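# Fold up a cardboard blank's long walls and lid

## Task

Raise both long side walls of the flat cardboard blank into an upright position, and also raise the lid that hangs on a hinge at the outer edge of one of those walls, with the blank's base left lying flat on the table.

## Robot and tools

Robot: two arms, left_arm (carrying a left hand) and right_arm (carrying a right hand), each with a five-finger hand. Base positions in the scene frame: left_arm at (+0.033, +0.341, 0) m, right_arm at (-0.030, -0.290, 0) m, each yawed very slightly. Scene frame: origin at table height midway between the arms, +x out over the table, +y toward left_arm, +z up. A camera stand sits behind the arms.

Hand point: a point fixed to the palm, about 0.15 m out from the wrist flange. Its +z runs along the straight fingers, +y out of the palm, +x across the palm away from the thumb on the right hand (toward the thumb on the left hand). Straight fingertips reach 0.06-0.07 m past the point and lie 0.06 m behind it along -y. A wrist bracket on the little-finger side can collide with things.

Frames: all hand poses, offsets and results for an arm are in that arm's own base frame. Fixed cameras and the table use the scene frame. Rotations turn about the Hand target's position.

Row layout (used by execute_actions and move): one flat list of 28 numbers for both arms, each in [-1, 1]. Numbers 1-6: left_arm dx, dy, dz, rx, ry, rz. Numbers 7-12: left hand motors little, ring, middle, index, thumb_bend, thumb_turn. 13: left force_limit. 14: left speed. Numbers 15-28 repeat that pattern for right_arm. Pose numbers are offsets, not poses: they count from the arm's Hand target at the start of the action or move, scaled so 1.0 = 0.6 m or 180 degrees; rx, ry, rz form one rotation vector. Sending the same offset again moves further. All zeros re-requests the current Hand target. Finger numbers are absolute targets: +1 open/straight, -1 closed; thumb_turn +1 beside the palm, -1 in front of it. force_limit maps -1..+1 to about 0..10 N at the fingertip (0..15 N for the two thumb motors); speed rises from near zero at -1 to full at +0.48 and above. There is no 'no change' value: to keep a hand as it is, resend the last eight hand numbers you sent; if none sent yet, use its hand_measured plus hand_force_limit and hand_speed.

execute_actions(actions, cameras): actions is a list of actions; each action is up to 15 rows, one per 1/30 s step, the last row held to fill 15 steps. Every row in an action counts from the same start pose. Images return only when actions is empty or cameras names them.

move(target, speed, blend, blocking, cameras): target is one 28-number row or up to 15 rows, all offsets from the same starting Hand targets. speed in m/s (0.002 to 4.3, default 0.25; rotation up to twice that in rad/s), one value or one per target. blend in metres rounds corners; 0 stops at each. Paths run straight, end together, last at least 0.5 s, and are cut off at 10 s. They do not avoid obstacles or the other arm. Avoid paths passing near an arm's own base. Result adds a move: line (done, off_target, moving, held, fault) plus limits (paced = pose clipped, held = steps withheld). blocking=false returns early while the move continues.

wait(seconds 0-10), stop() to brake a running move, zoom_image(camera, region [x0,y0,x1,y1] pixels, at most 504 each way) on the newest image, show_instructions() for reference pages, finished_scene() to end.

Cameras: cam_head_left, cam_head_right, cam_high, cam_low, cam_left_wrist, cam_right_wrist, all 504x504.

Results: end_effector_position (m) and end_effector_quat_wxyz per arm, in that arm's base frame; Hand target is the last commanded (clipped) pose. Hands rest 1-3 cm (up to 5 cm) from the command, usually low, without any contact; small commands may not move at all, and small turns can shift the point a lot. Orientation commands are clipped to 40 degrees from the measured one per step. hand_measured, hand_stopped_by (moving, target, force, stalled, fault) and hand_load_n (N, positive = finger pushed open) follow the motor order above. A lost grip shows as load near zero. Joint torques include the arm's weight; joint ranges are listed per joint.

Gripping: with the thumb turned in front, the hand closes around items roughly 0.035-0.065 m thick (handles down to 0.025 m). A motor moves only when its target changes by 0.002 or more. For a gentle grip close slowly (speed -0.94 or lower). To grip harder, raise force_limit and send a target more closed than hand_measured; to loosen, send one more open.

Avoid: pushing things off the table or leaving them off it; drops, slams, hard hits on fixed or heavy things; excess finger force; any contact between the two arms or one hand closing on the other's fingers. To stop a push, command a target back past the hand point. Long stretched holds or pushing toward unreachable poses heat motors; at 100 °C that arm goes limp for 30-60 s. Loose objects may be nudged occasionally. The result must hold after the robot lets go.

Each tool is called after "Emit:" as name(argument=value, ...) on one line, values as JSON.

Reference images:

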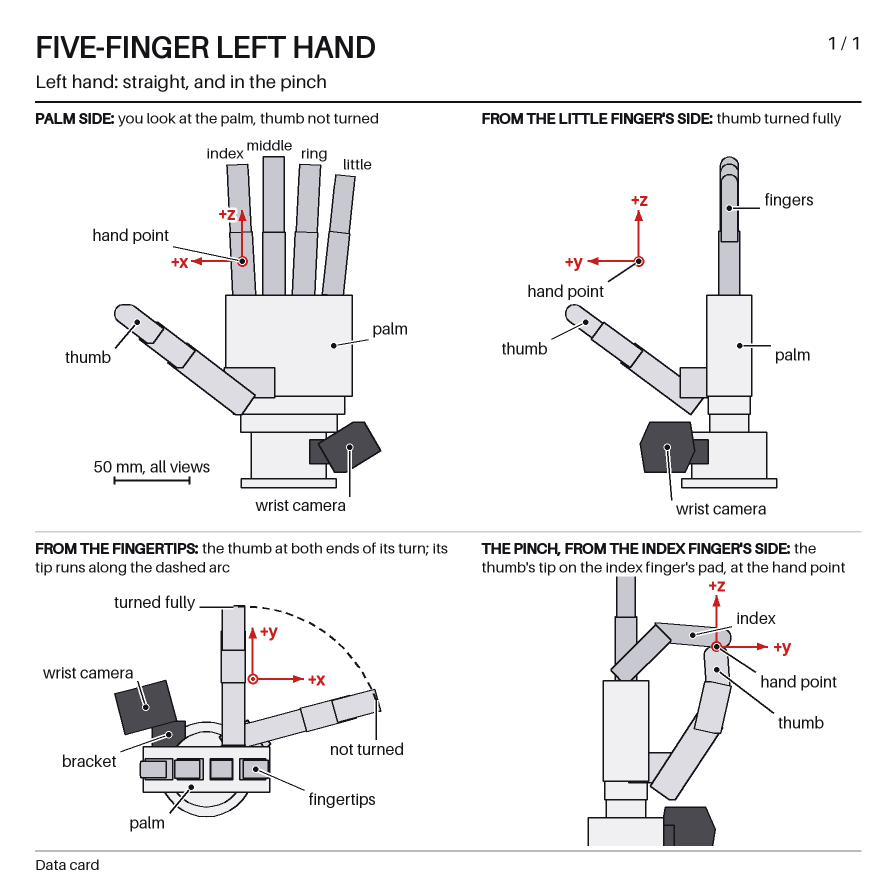

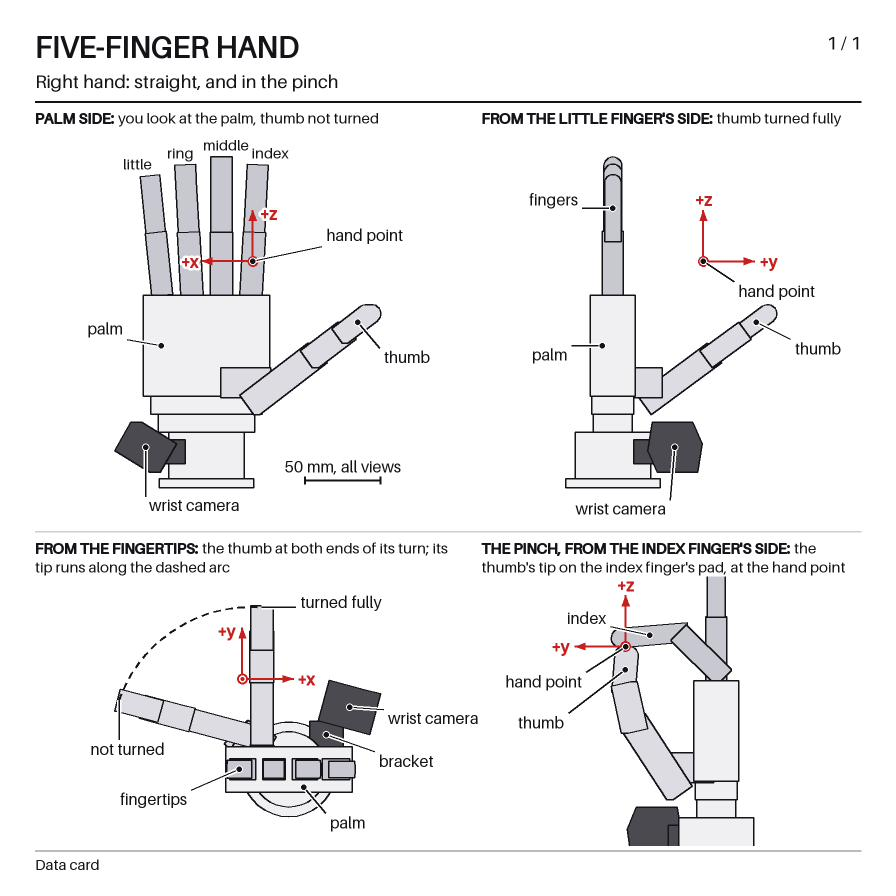

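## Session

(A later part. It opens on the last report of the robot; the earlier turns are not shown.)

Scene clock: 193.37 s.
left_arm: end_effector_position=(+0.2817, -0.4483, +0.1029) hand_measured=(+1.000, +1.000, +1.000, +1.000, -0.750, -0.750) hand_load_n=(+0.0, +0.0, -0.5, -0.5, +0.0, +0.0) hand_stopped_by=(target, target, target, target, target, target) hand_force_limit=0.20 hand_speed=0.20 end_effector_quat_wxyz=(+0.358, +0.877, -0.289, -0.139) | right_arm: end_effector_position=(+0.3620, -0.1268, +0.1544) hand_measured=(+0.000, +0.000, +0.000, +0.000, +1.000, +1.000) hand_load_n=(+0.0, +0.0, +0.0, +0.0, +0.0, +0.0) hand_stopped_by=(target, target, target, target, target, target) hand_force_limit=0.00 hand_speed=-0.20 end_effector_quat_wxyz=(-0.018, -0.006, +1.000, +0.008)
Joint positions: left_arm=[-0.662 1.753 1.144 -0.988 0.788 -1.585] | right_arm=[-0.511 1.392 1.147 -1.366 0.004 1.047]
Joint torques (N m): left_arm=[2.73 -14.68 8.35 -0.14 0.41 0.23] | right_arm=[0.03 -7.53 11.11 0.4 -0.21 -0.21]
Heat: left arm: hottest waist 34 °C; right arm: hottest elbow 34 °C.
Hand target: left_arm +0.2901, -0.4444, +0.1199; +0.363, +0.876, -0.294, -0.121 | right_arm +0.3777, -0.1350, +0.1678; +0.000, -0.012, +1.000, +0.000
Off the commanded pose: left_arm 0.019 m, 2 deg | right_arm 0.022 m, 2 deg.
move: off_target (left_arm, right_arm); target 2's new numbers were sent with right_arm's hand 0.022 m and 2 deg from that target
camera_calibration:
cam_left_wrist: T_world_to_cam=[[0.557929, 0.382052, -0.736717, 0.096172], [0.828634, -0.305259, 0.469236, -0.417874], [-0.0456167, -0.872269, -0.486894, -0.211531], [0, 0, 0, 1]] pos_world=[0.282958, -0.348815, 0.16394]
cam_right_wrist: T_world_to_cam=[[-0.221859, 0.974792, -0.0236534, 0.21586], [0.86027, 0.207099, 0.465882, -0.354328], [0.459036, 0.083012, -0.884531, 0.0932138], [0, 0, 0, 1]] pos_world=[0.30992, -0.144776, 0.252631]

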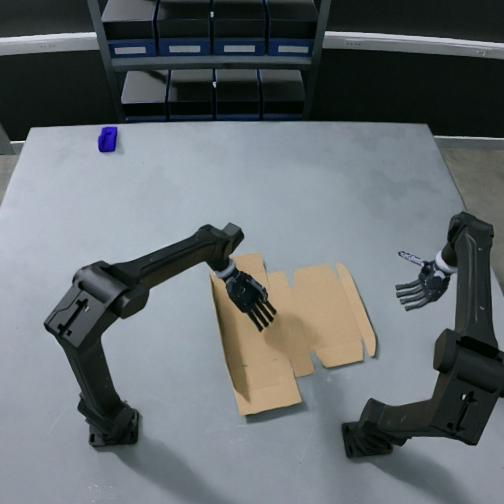

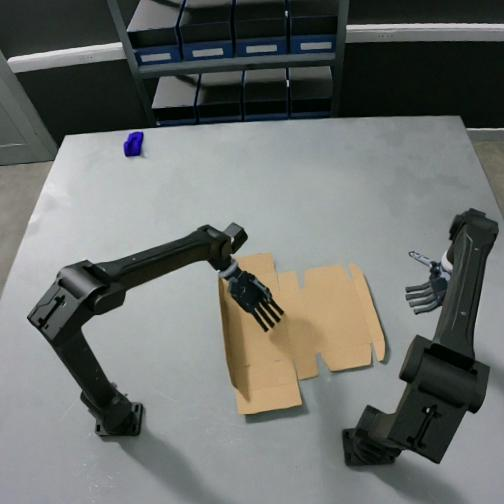

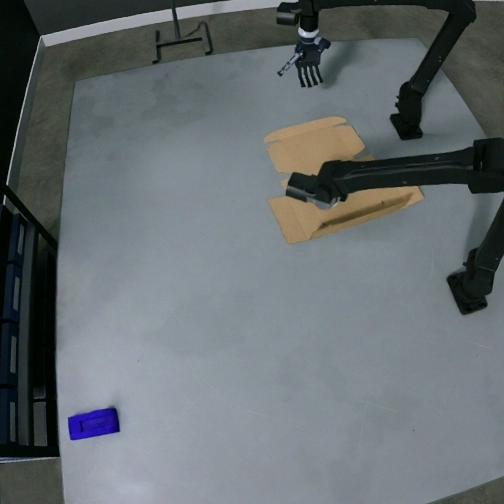

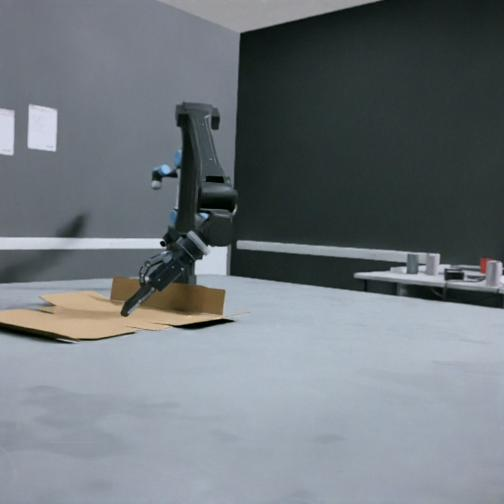

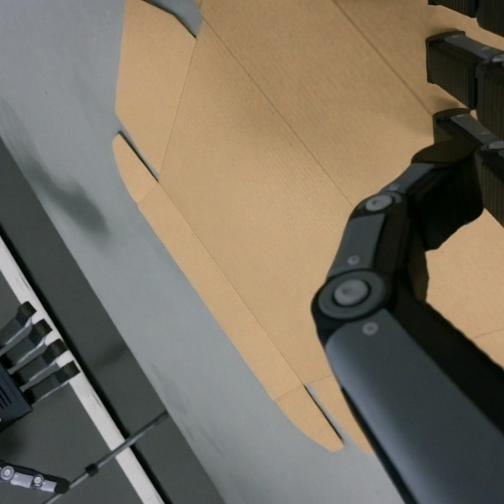

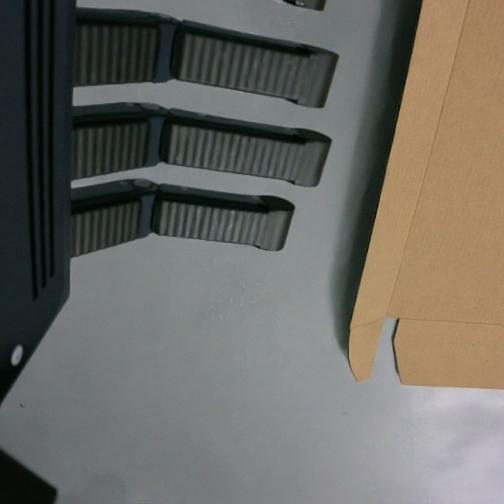

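Emit:
move(target=[[0, 0, 0.0585, 0, 0, 0, 1, 1, 1, 1, -0.75, -0.75, 0.2, 0.2, 0.037, 0.05, -0.021, 0, 0, 0.036, 0, 0, 0, 0, 1, 1, 0, -0.2], [0, 0.0367, 0.0585, 0, 0, 0, 1, 1, 1, 1, -0.75, -0.75, 0.2, 0.2, 0.037, 0.05, -0.228, 0, 0, 0.036, 0, 0, 0, 0, 1, 1, 0, -0.2], [0, 0.0367, -0.08, 0, 0, 0, 1, 1, 1, 1, -0.75, -0.75, 0.2, 0.2, 0.037, 0.05, -0.228, 0, 0, 0.036, 0, 0, 0, 0, 1, 1, 0, -0.2], [0, 0.0367, -0.08, 0, 0, 0, 1, 1, 1, 1, -0.75, -0.75, 0.2, 0.2, 0.037, 0.12, -0.228, 0, 0, 0.036, 0, 0, 0, 0, 1, 1, 0, -0.2]], speed=[0.15, 0.12, 0.08, 0.05], blend=[0.0, 0, 0, 0], cameras=["all"])

Emit:
zoom_image(camera="cam_head_left", region=[200, 225, 400, 425])

Scene clock: 200.30 s.
left_arm: end_effector_position=(+0.2863, -0.4310, +0.1011) hand_measured=(+1.000, +1.000, +1.000, +1.000, -0.750, -0.750) hand_load_n=(+0.0, +0.0, -5.5, +0.0, +0.0, +0.0) hand_stopped_by=(target, target, target, target, target, target) hand_force_limit=0.20 hand_speed=0.20 end_effector_quat_wxyz=(+0.374, +0.870, -0.302, -0.111) | right_arm: end_effector_position=(+0.3999, -0.0689, +0.0332) hand_measured=(+0.000, +0.000, +0.000, +0.000, +1.000, +1.000) hand_load_n=(+0.5, +0.0, -1.5, +0.5, +0.0, +0.0) hand_stopped_by=(target, target, target, target, target, target) hand_force_limit=0.00 hand_speed=-0.20 end_effector_quat_wxyz=(-0.001, -0.071, +0.997, -0.001)
Joint positions: left_arm=[-0.623 1.73 1.092 -0.93 0.802 -1.526] | right_arm=[-0.335 1.548 0.969 -0.993 0.003 1.094]
Joint torques (N m): left_arm=[2.78 -9.29 6 1.24 -0.11 0.21] | right_arm=[1.03 -9.47 6.09 0.7 -0.19 0.1]
Heat: left arm: hottest waist 34 °C; right arm: hottest elbow 34 °C.
Hand target: left_arm +0.2900, -0.4224, +0.0718; +0.363, +0.876, -0.294, -0.121 | right_arm +0.3999, -0.0632, +0.0311; +0.000, -0.069, +0.998, +0.000
Off the commanded pose: left_arm 0.031 m, 2 deg | right_arm 0.006 m, 0 deg.
move: off_target (left_arm)
camera_calibration:
cam_left_wrist: T_world_to_cam=[[0.592921, 0.342264, -0.728904, 0.0577992], [0.804859, -0.280482, 0.523003, -0.403488], [-0.0254396, -0.896764, -0.441778, -0.21803], [0, 0, 0, 1]] pos_world=[0.284934, -0.328475, 0.156834]
cam_right_wrist: T_world_to_cam=[[-0.344029, 0.937666, -0.0492503, 0.211992], [0.809011, 0.322633, 0.491333, -0.314845], [0.476597, 0.129189, -0.869578, -0.0405407], [0, 0, 0, 1]] pos_world=[0.346967, -0.0919613, 0.129881]

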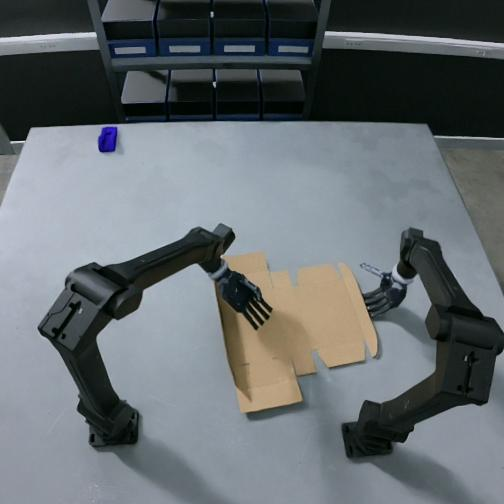

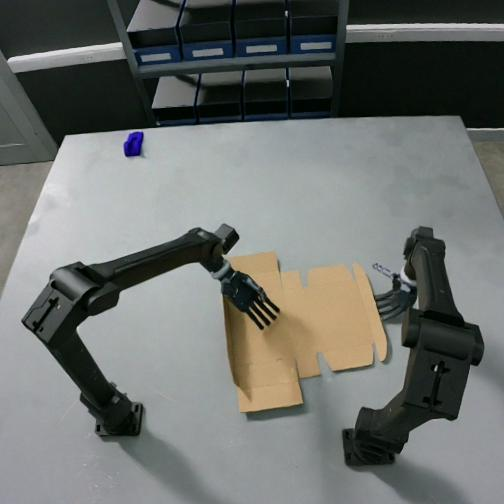

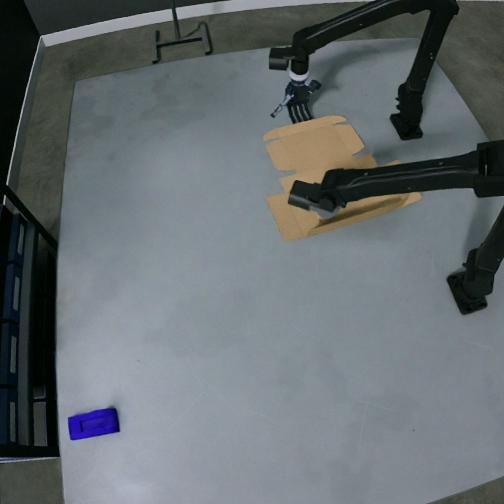

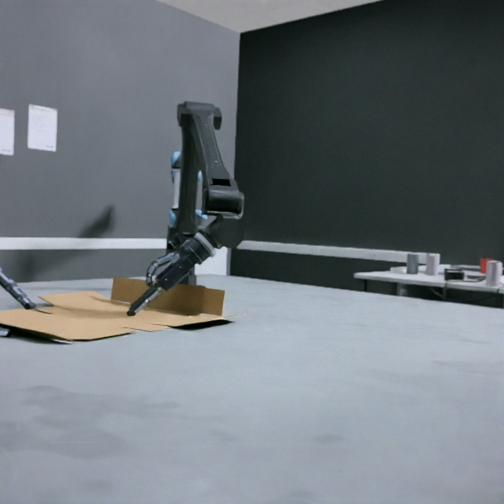

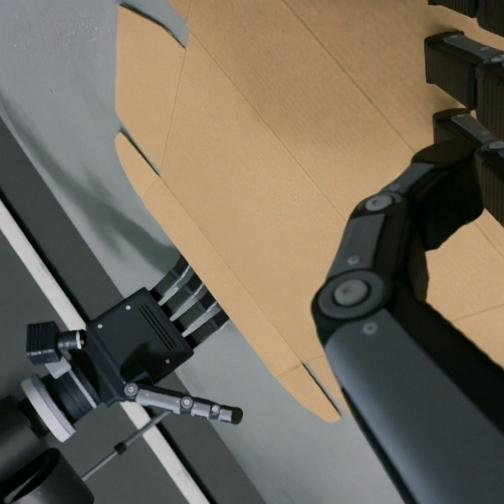

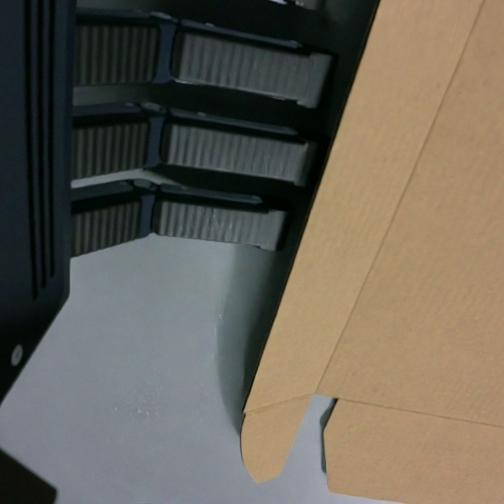

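Scaled by 2.520 from the camera's 504x504 image, which has a finer 720x720 frame.

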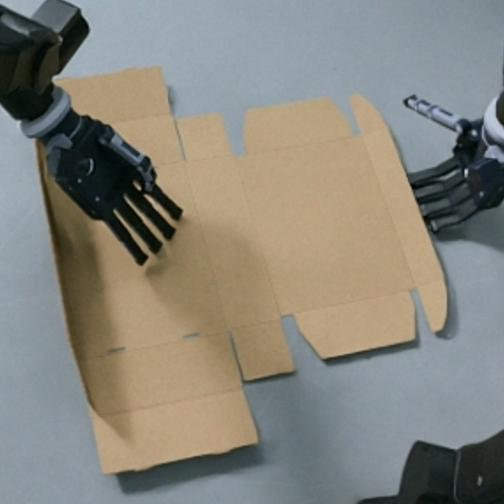

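Emit:
move(target=[[0, 0, 0, 0, 0, 0, 1, 1, 1, 1, -0.75, -0.75, 0.2, 0.2, 0.0, 0.0603, 0.1015, 0, 0, 0, 0, 0, 0, 0, 1, 1, 0, -0.2], [0, 0, 0, 0, 0, 0, 1, 1, 1, 1, -0.75, -0.75, 0.2, 0.2, -0.0065, 0.117, 0.173, 0, 0, 0, 0, 0, 0, 0, 1, 1, 0, -0.2], [0, 0, 0, 0, 0, 0, 1, 1, 1, 1, -0.75, -0.75, 0.2, 0.2, -0.013, 0.187, 0.228, 0, 0, 0, 0, 0, 0, 0, 1, 1, 0, -0.2], [0, 0, 0, 0, 0, 0, 1, 1, 1, 1, -0.75, -0.75, 0.2, 0.2, -0.023, 0.27, 0.248, 0, 0, 0, 0, 0, 0, 0, 1, 1, 0, -0.2]], speed=[0.08, 0.1, 0.1, 0.1], blend=[0.01, 0.01, 0.01, 0], cameras=["all"])

Emit:
zoom_image(camera="cam_low", region=[0, 150, 250, 350])

Scene clock: 204.87 s.
left_arm: end_effector_position=(+0.2924, -0.4269, +0.1010) hand_measured=(+1.000, +1.000, +1.000, +1.000, -0.750, -0.750) hand_load_n=(+0.0, +0.0, -3.5, +0.0, +0.0, +0.0) hand_stopped_by=(target, target, target, target, target, target) hand_force_limit=0.20 hand_speed=0.20 end_effector_quat_wxyz=(+0.375, +0.872, -0.296, -0.108) | right_arm: end_effector_position=(+0.3732, +0.0843, +0.1659) hand_measured=(+0.000, +0.000, +0.000, +0.000, +1.000, +1.000) hand_load_n=(+0.0, +0.0, +5.0, +0.0, +0.5, -4.0) hand_stopped_by=(target, target, target, target, target, target) hand_force_limit=0.00 hand_speed=-0.20 end_effector_quat_wxyz=(-0.013, -0.075, +0.997, -0.011)
Joint positions: left_arm=[-0.609 1.73 1.092 -0.93 0.802 -1.526] | right_arm=[0.071 1.299 1.094 -1.393 0.022 1.492]
Joint torques (N m): left_arm=[1.61 -9.23 6.01 1.22 -0.1 0.21] | right_arm=[2.2 -6.42 10.76 0.03 -0.88 0.32]
Heat: left arm: hottest waist 34 °C; right arm: hottest elbow 34 °C.
Hand target: left_arm +0.2901, -0.4223, +0.0719; +0.363, +0.876, -0.293, -0.121 | right_arm +0.3861, +0.0988, +0.1798; +0.000, -0.068, +0.998, +0.000
Off the commanded pose: left_arm 0.030 m, 2 deg | right_arm 0.024 m, 2 deg.
move: off_target (left_arm, right_arm)
camera_calibration:
cam_left_wrist: T_world_to_cam=[[0.588177, 0.350868, -0.728655, 0.0577079], [0.808633, -0.269228, 0.523095, -0.403482], [-0.0126372, -0.896888, -0.442078, -0.218], [0, 0, 0, 1]] pos_world=[0.289571, -0.324398, 0.156735]
cam_right_wrist: T_world_to_cam=[[-0.353416, 0.933452, -0.0613528, 0.0715698], [0.817024, 0.339946, 0.465735, -0.408073], [0.455598, 0.114472, -0.882795, 0.0790716], [0, 0, 0, 1]] pos_world=[0.322675, 0.0628647, 0.264249]

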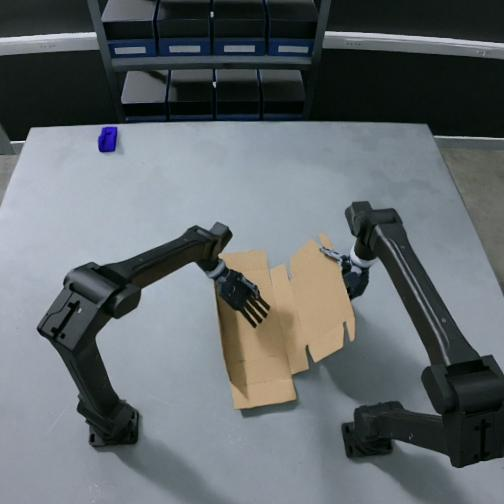

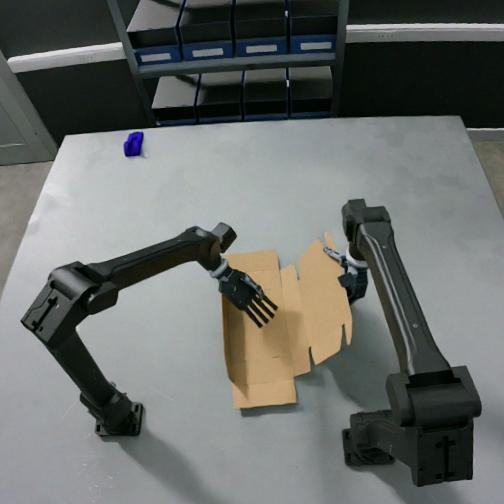

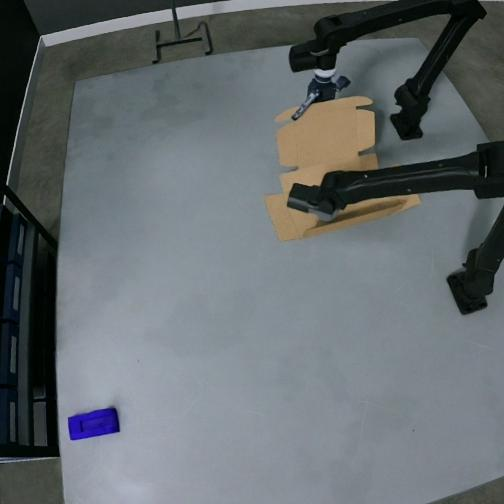

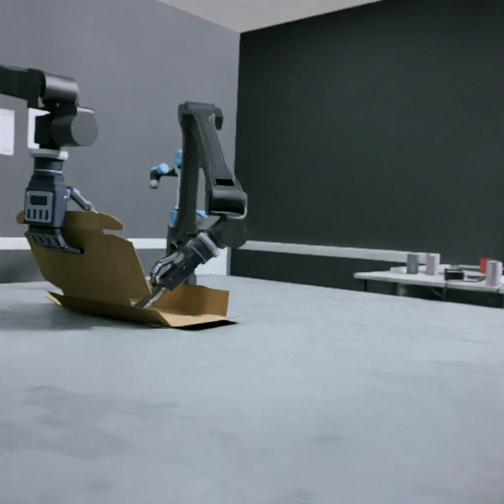

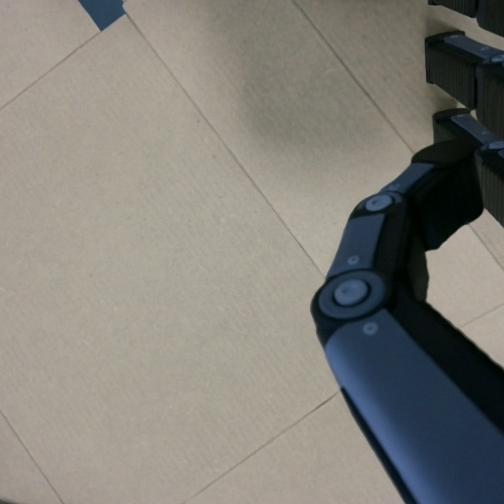

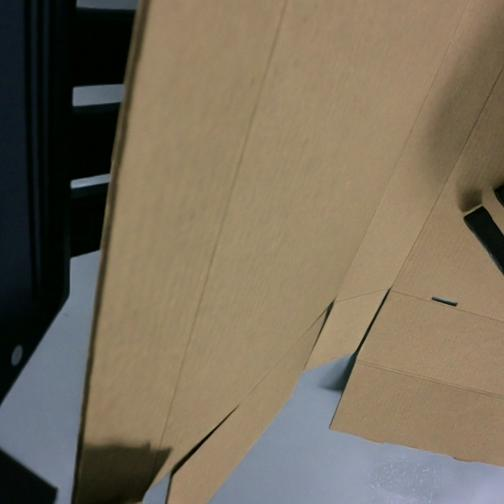

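Scaled by 2.016 from the camera's 504x504 image, which has a finer 720x720 frame.

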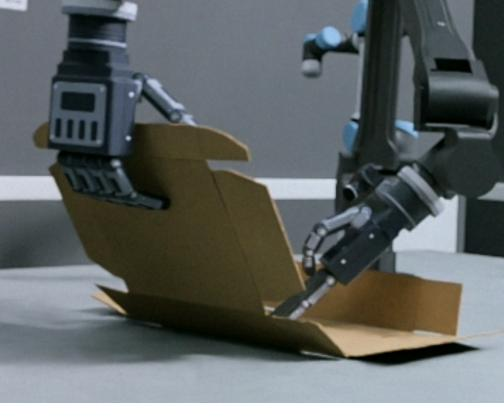

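Emit:
move(target=[[0, 0, 0, 0, 0, 0, 1, 1, 1, 1, -0.75, -0.75, 0.2, 0.2, -0.008, 0.068, -0.003, 0, 0, 0, 0, 0, 0, 0, 1, 1, 0, -0.2], [0, 0, 0, 0, 0, 0, 1, 1, 1, 1, -0.75, -0.75, 0.2, 0.2, -0.015, 0.132, -0.025, 0, 0, 0, 0, 0, 0, 0, 1, 1, 0, -0.2]], speed=[0.1, 0.1], blend=[0.01, 0], cameras=["all"])

Emit:
zoom_image(camera="cam_low", region=[0, 150, 250, 350])

Scene clock: 206.97 s.
left_arm: end_effector_position=(+0.2965, -0.4239, +0.1007) hand_measured=(+1.000, +1.000, +1.000, +1.000, -0.750, -0.750) hand_load_n=(+0.0, +0.0, -3.5, -0.5, +0.0, +0.0) hand_stopped_by=(target, target, target, target, target, target) hand_force_limit=0.20 hand_speed=0.20 end_effector_quat_wxyz=(+0.375, +0.874, -0.292, -0.106) | right_arm: end_effector_position=(+0.3648, +0.1535, +0.1661) hand_measured=(+0.000, +0.000, +0.000, +0.000, +1.000, +1.000) hand_load_n=(+0.0, +0.0, +0.5, +1.5, +0.5, -7.0) hand_stopped_by=(target, target, target, target, target, target) hand_force_limit=0.00 hand_speed=-0.20 end_effector_quat_wxyz=(-0.005, -0.070, +0.997, -0.019)
Joint positions: left_arm=[-0.6 1.73 1.092 -0.93 0.8 -1.526] | right_arm=[0.277 1.296 1.094 -1.386 0.036 1.707]
Joint torques (N m): left_arm=[1.03 -9.17 6.02 1.22 -0.04 0.21] | right_arm=[2.9 -4.42 9.7 1.43 -1.32 0.34]
Heat: left arm: hottest waist 34 °C; right arm: hottest elbow 34 °C.
Hand target: left_arm +0.2900, -0.4224, +0.0718; +0.363, +0.876, -0.294, -0.121 | right_arm +0.3771, +0.1781, +0.1648; +0.000, -0.069, +0.998, +0.000
Off the commanded pose: left_arm 0.030 m, 2 deg | right_arm 0.027 m, 2 deg.
move: off_target (left_arm, right_arm)
camera_calibration:
cam_left_wrist: T_world_to_cam=[[0.585831, 0.357376, -0.727381, 0.0572754], [0.810424, -0.262469, 0.523758, -0.403612], [-0.00373596, -0.896322, -0.443389, -0.217679], [0, 0, 0, 1]] pos_world=[0.29273, -0.321514, 0.15654]
cam_right_wrist: T_world_to_cam=[[-0.343565, 0.935526, -0.0821845, 0.00351172], [0.811367, 0.339754, 0.475658, -0.424374], [0.472913, 0.0967377, -0.875783, 0.0703725], [0, 0, 0, 1]] pos_world=[0.312249, 0.13409, 0.263776]

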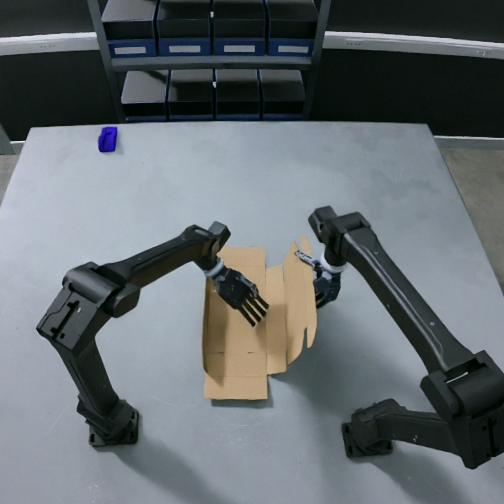

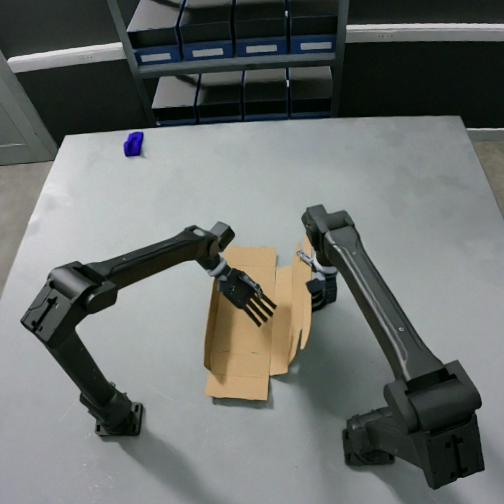

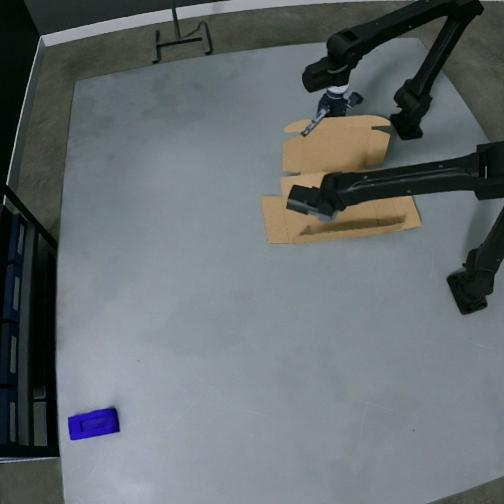

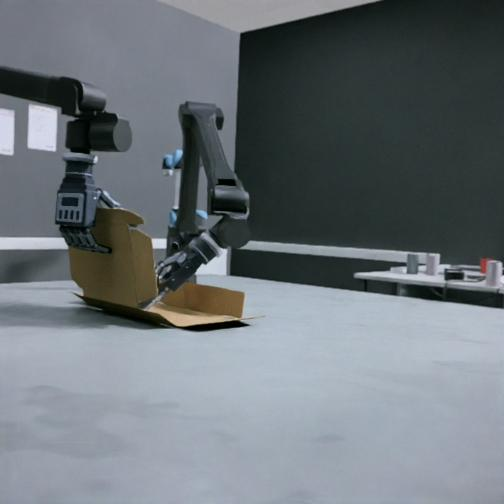

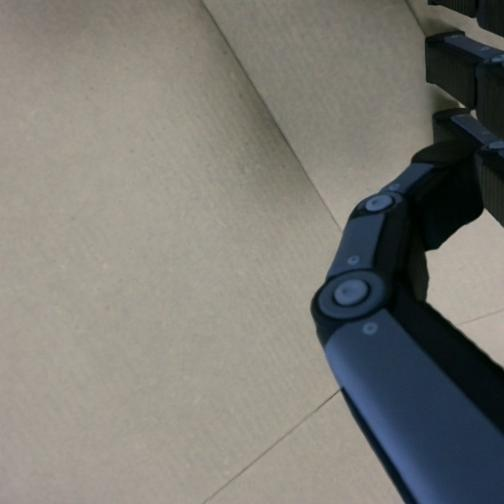

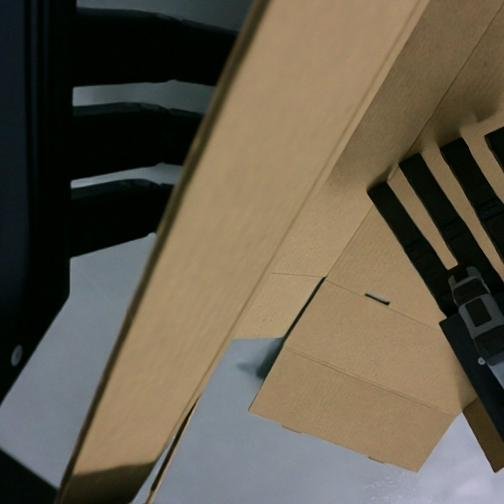

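Scaled by 2.016 from the camera's 504x504 image, which has a finer 720x720 frame.

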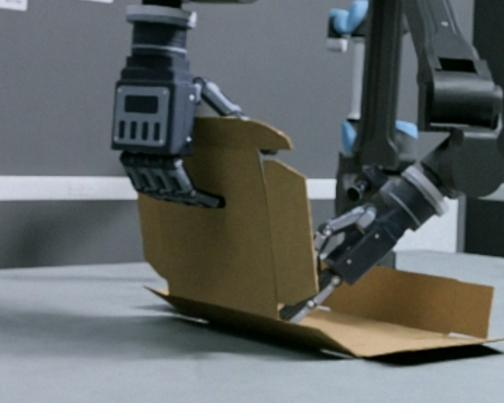

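Emit:
zoom_image(camera="cam_head_left", region=[180, 225, 380, 425])

Emit:
zoom_image(camera="cam_head_right", region=[180, 225, 380, 425])

Scaled by 2.520 from the camera's 504x504 image, which has a finer 720x720 frame.

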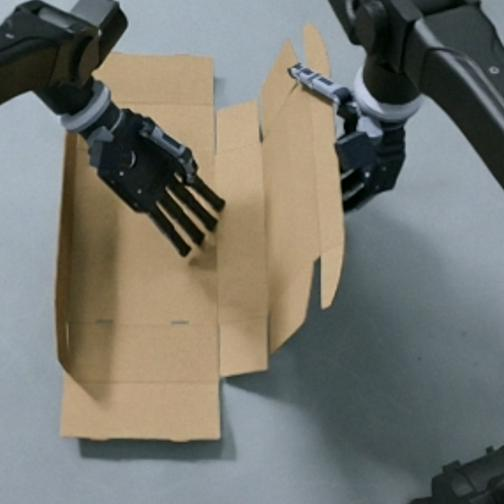

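Scaled by 2.520 from the camera's 504x504 image, which has a finer 720x720 frame.

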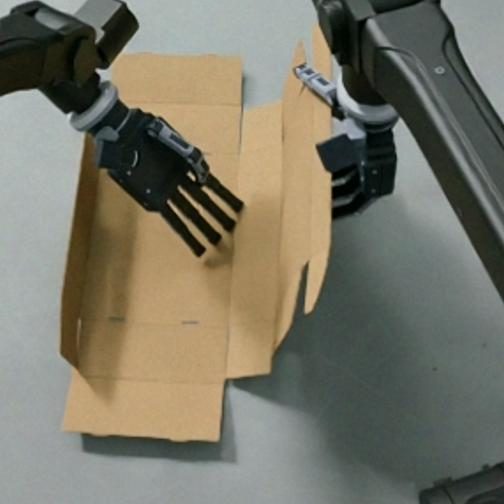

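Emit:
move(target=[[0, 0, 0, 0, 0, 0, 1, 1, 1, 1, -0.75, -0.75, 0.2, 0.2, 0.01, -0.122, 0.0, 0, 0, 0, 0, 0, 0, 0, 1, 1, 0, -0.2], [0, 0, 0.139, 0, 0, 0, 1, 1, 1, 1, -0.75, -0.75, 0.2, 0.2, 0.01, -0.122, 0.0, 0, 0, 0, 0, 0, 0, 0, 1, 1, 0, -0.2], [-0.033, 0.045, 0.139, 0, 0, 0, 1, 1, 1, 1, -0.75, -0.75, 0.2, 0.2, 0.01, -0.122, 0.0, 0, 0, 0, 0, 0, 0, 0, 1, 1, 0, -0.2], [-0.033, 0.045, -0.03, 0, 0, 0, 1, 1, 1, 1, -0.75, -0.75, 0.2, 0.2, 0.01, -0.122, 0.0, 0, 0, 0, 0, 0, 0, 0, 1, 1, 0, -0.2]], speed=[0.1, 0.15, 0.12, 0.08], blend=[0.0, 0, 0, 0], cameras=["all"])

Emit:
zoom_image(camera="cam_head_left", region=[180, 225, 380, 425])

Scene clock: 214.87 s.
left_arm: end_effector_position=(+0.2685, -0.4044, +0.0997) hand_measured=(+1.000, +1.000, +0.998, +1.000, -0.750, -0.750) hand_load_n=(+0.0, +0.0, -11.0, +0.0, +0.0, +0.0) hand_stopped_by=(target, target, target, target, target, target) hand_force_limit=0.20 hand_speed=0.20 end_effector_quat_wxyz=(+0.386, +0.864, -0.305, -0.103) | right_arm: end_effector_position=(+0.3793, +0.1061, +0.1634) hand_measured=(+0.000, +0.000, +0.000, +0.000, +1.000, +1.000) hand_load_n=(+0.5, +0.0, +1.5, +0.0, +0.0, +0.0) hand_stopped_by=(target, target, target, target, target, target) hand_force_limit=0.00 hand_speed=-0.20 end_effector_quat_wxyz=(-0.004, -0.070, +0.998, -0.003)
Joint positions: left_arm=[-0.593 1.672 0.991 -0.897 0.822 -1.481] | right_arm=[0.122 1.307 1.091 -1.363 0.006 1.552]
Joint torques (N m): left_arm=[2.49 -6.53 5.15 1.77 -0.9 0.11] | right_arm=[-0.56 -7 8.36 0.54 -0.28 -0.12]
Heat: left arm: hottest waist 34 °C; right arm: hottest elbow 34 °C.
Hand target: left_arm +0.2704, -0.3954, +0.0538; +0.363, +0.876, -0.294, -0.121 | right_arm +0.3831, +0.1048, +0.1649; +0.000, -0.069, +0.998, +0.000
Off the commanded pose: left_arm 0.047 m, 4 deg | right_arm 0.004 m, 1 deg.
move: off_target (left_arm)
camera_calibration:
cam_left_wrist: T_world_to_cam=[[0.59932, 0.319889, -0.733816, 0.047911], [0.800197, -0.264985, 0.538021, -0.374911], [-0.0223431, -0.909645, -0.414785, -0.203913], [0, 0, 0, 1]] pos_world=[0.266733, -0.300161, 0.152288]
cam_right_wrist: T_world_to_cam=[[-0.343945, 0.937549, -0.0519934, 0.0477453], [0.811269, 0.324586, 0.486299, -0.418859], [0.472805, 0.125079, -0.872244, 0.0621405], [0, 0, 0, 1]] pos_world=[0.326849, 0.08342, 0.260375]

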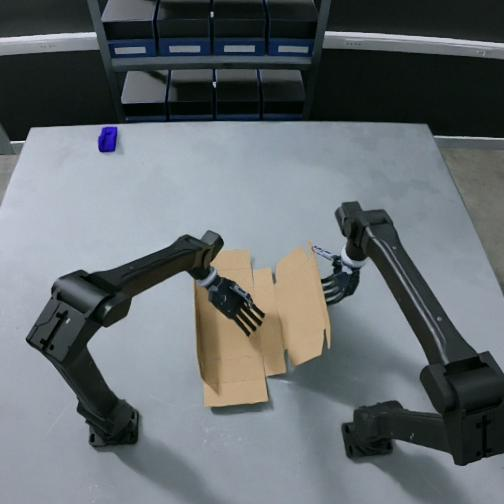

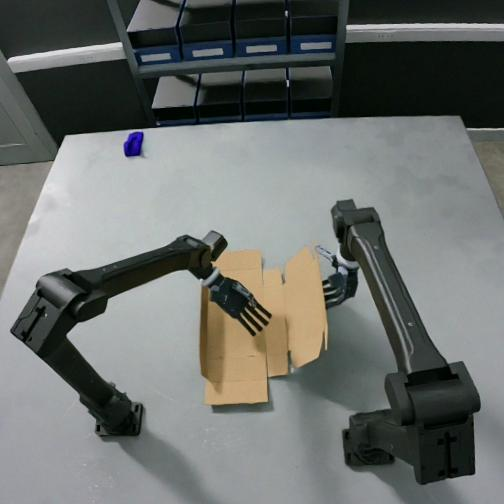

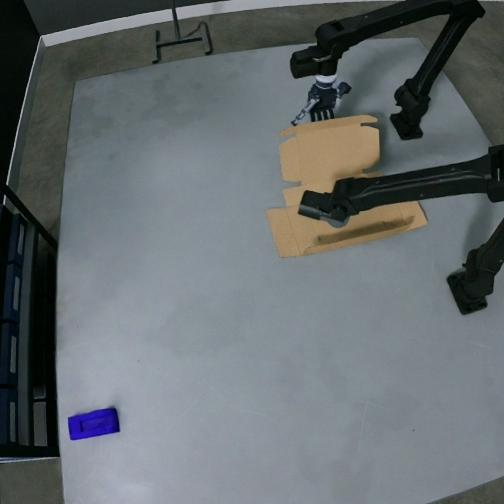

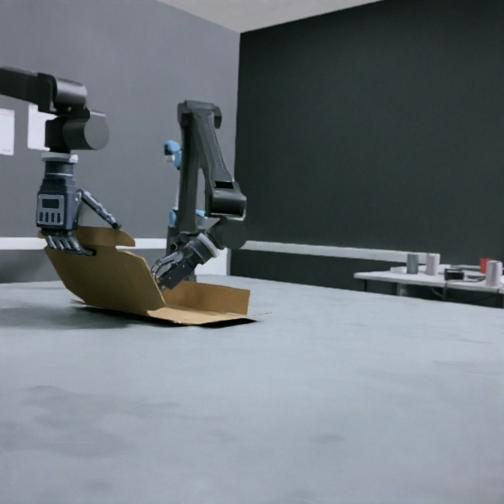

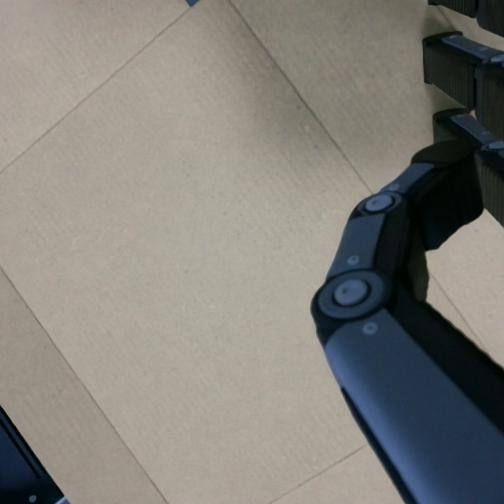

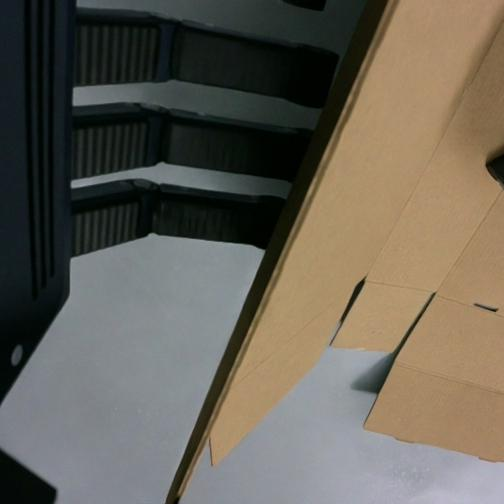

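Scaled by 2.520 from the camera's 504x504 image, which has a finer 720x720 frame.

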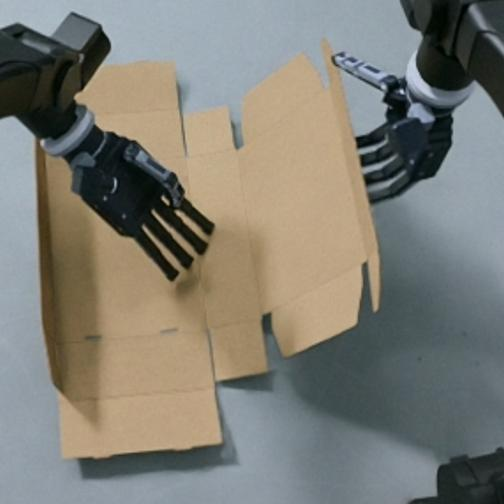

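Emit:
move(target=[[0, 0, 0.03, 0, 0, 0, 1, 1, 1, 1, -0.75, -0.75, 0.2, 0.2, 0.01, -0.085, -0.01, 0, 0, 0, 0, 0, 0, 0, 1, 1, 0, -0.2], [0, 0, 0.17, 0, 0, 0, 1, 1, 1, 1, -0.75, -0.75, 0.2, 0.2, 0.01, -0.085, -0.01, 0, 0, 0, 0, 0, 0, 0, 1, 1, 0, -0.2], [0.02, 0.07, 0.17, 0, 0, 0, 1, 1, 1, 1, -0.75, -0.75, 0.2, 0.2, 0.01, -0.085, -0.01, 0, 0, 0, 0, 0, 0, 0, 1, 1, 0, -0.2], [0.02, 0.07, 0.03, 0, 0, 0, 1, 1, 1, 1, -0.75, -0.75, 0.2, 0.2, 0.01, -0.085, -0.01, 0, 0, 0, 0, 0, 0, 0, 1, 1, 0, -0.2]], speed=[0.12, 0.15, 0.12, 0.08], blend=[0.0, 0, 0, 0], cameras=["all"])

Emit:
zoom_image(camera="cam_head_left", region=[180, 225, 380, 425])

Scene clock: 220.17 s.
left_arm: end_effector_position=(+0.2841, -0.3586, +0.0992) hand_measured=(+1.000, +1.000, +1.000, +1.000, -0.750, -0.750) hand_load_n=(-0.5, +0.0, -6.5, +0.0, +0.0, +0.0) hand_stopped_by=(target, target, target, target, target, target) hand_force_limit=0.20 hand_speed=0.20 end_effector_quat_wxyz=(+0.374, +0.872, -0.296, -0.109) | right_arm: end_effector_position=(+0.3869, +0.0543, +0.1617) hand_measured=(+0.000, +0.000, +0.000, +0.000, +1.000, +1.000) hand_load_n=(+0.0, +0.0, +0.0, +0.0, +0.0, +0.0) hand_stopped_by=(target, target, target, target, target, target) hand_force_limit=0.00 hand_speed=-0.20 end_effector_quat_wxyz=(+0.001, -0.064, +0.998, -0.002)
Joint positions: left_arm=[-0.485 1.662 0.99 -1.027 0.792 -1.348] | right_arm=[-0.022 1.313 1.091 -1.347 0.004 1.421]
Joint torques (N m): left_arm=[1.85 -7.88 5.55 1.26 -0.24 0.21] | right_arm=[-0.32 -6.36 8.12 0.62 -0.24 -0.22]
Heat: left arm: hottest shoulder 34 °C; right arm: hottest elbow 34 °C.
Hand target: left_arm +0.2823, -0.3534, +0.0718; +0.363, +0.876, -0.294, -0.121 | right_arm +0.3891, +0.0539, +0.1589; +0.000, -0.069, +0.998, +0.000
Off the commanded pose: left_arm 0.028 m, 2 deg | right_arm 0.004 m, 1 deg.
move: off_target (left_arm)
camera_calibration:
cam_left_wrist: T_world_to_cam=[[0.587766, 0.352162, -0.728364, 0.0379172], [0.808913, -0.271208, 0.521638, -0.378074], [-0.0138369, -0.895784, -0.444275, -0.156632], [0, 0, 0, 1]] pos_world=[0.281376, -0.256198, 0.155248]
cam_right_wrist: T_world_to_cam=[[-0.331277, 0.942047, -0.052953, 0.0937105], [0.810942, 0.312963, 0.494395, -0.407971], [0.482316, 0.12084, -0.867623, 0.0595039], [0, 0, 0, 1]] pos_world=[0.333186, 0.03221, 0.258288]

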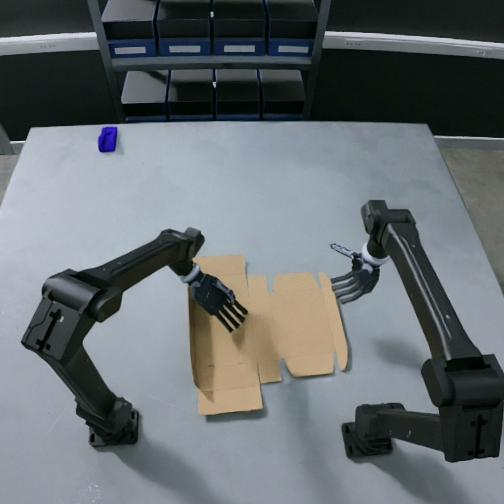

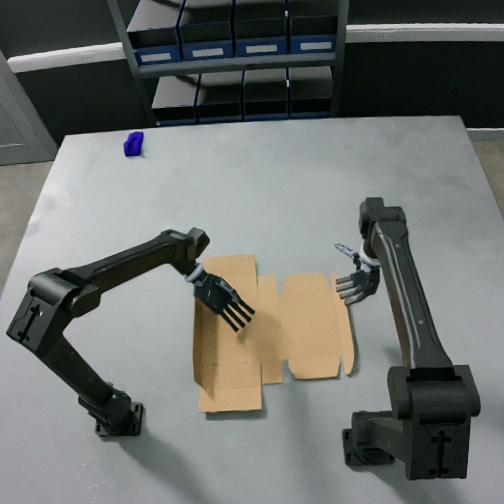

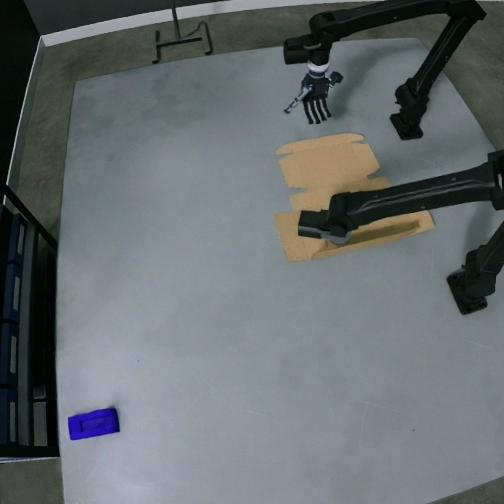

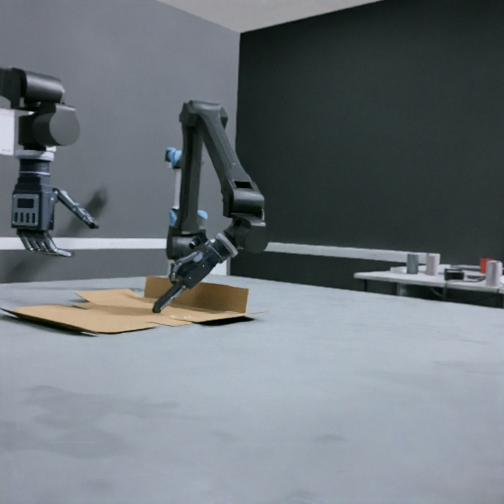

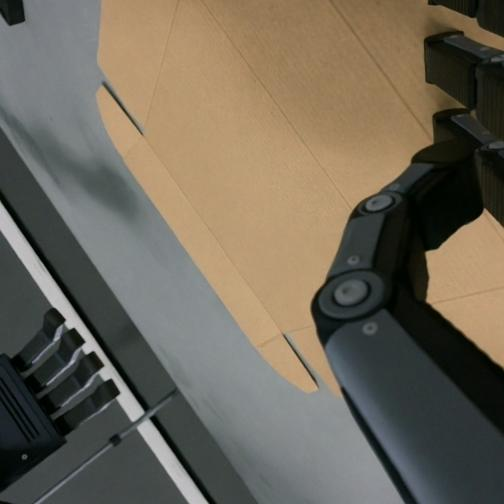

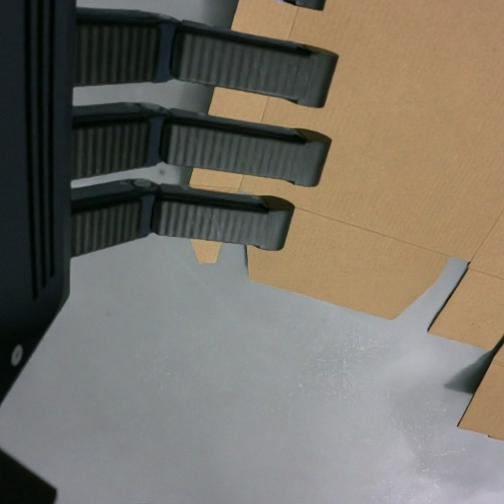

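Scaled by 2.520 from the camera's 504x504 image, which has a finer 720x720 frame.

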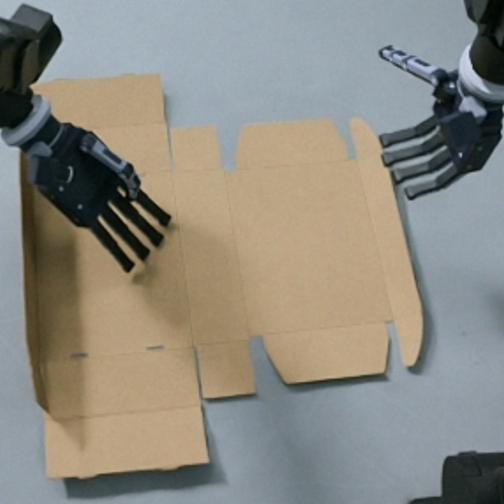

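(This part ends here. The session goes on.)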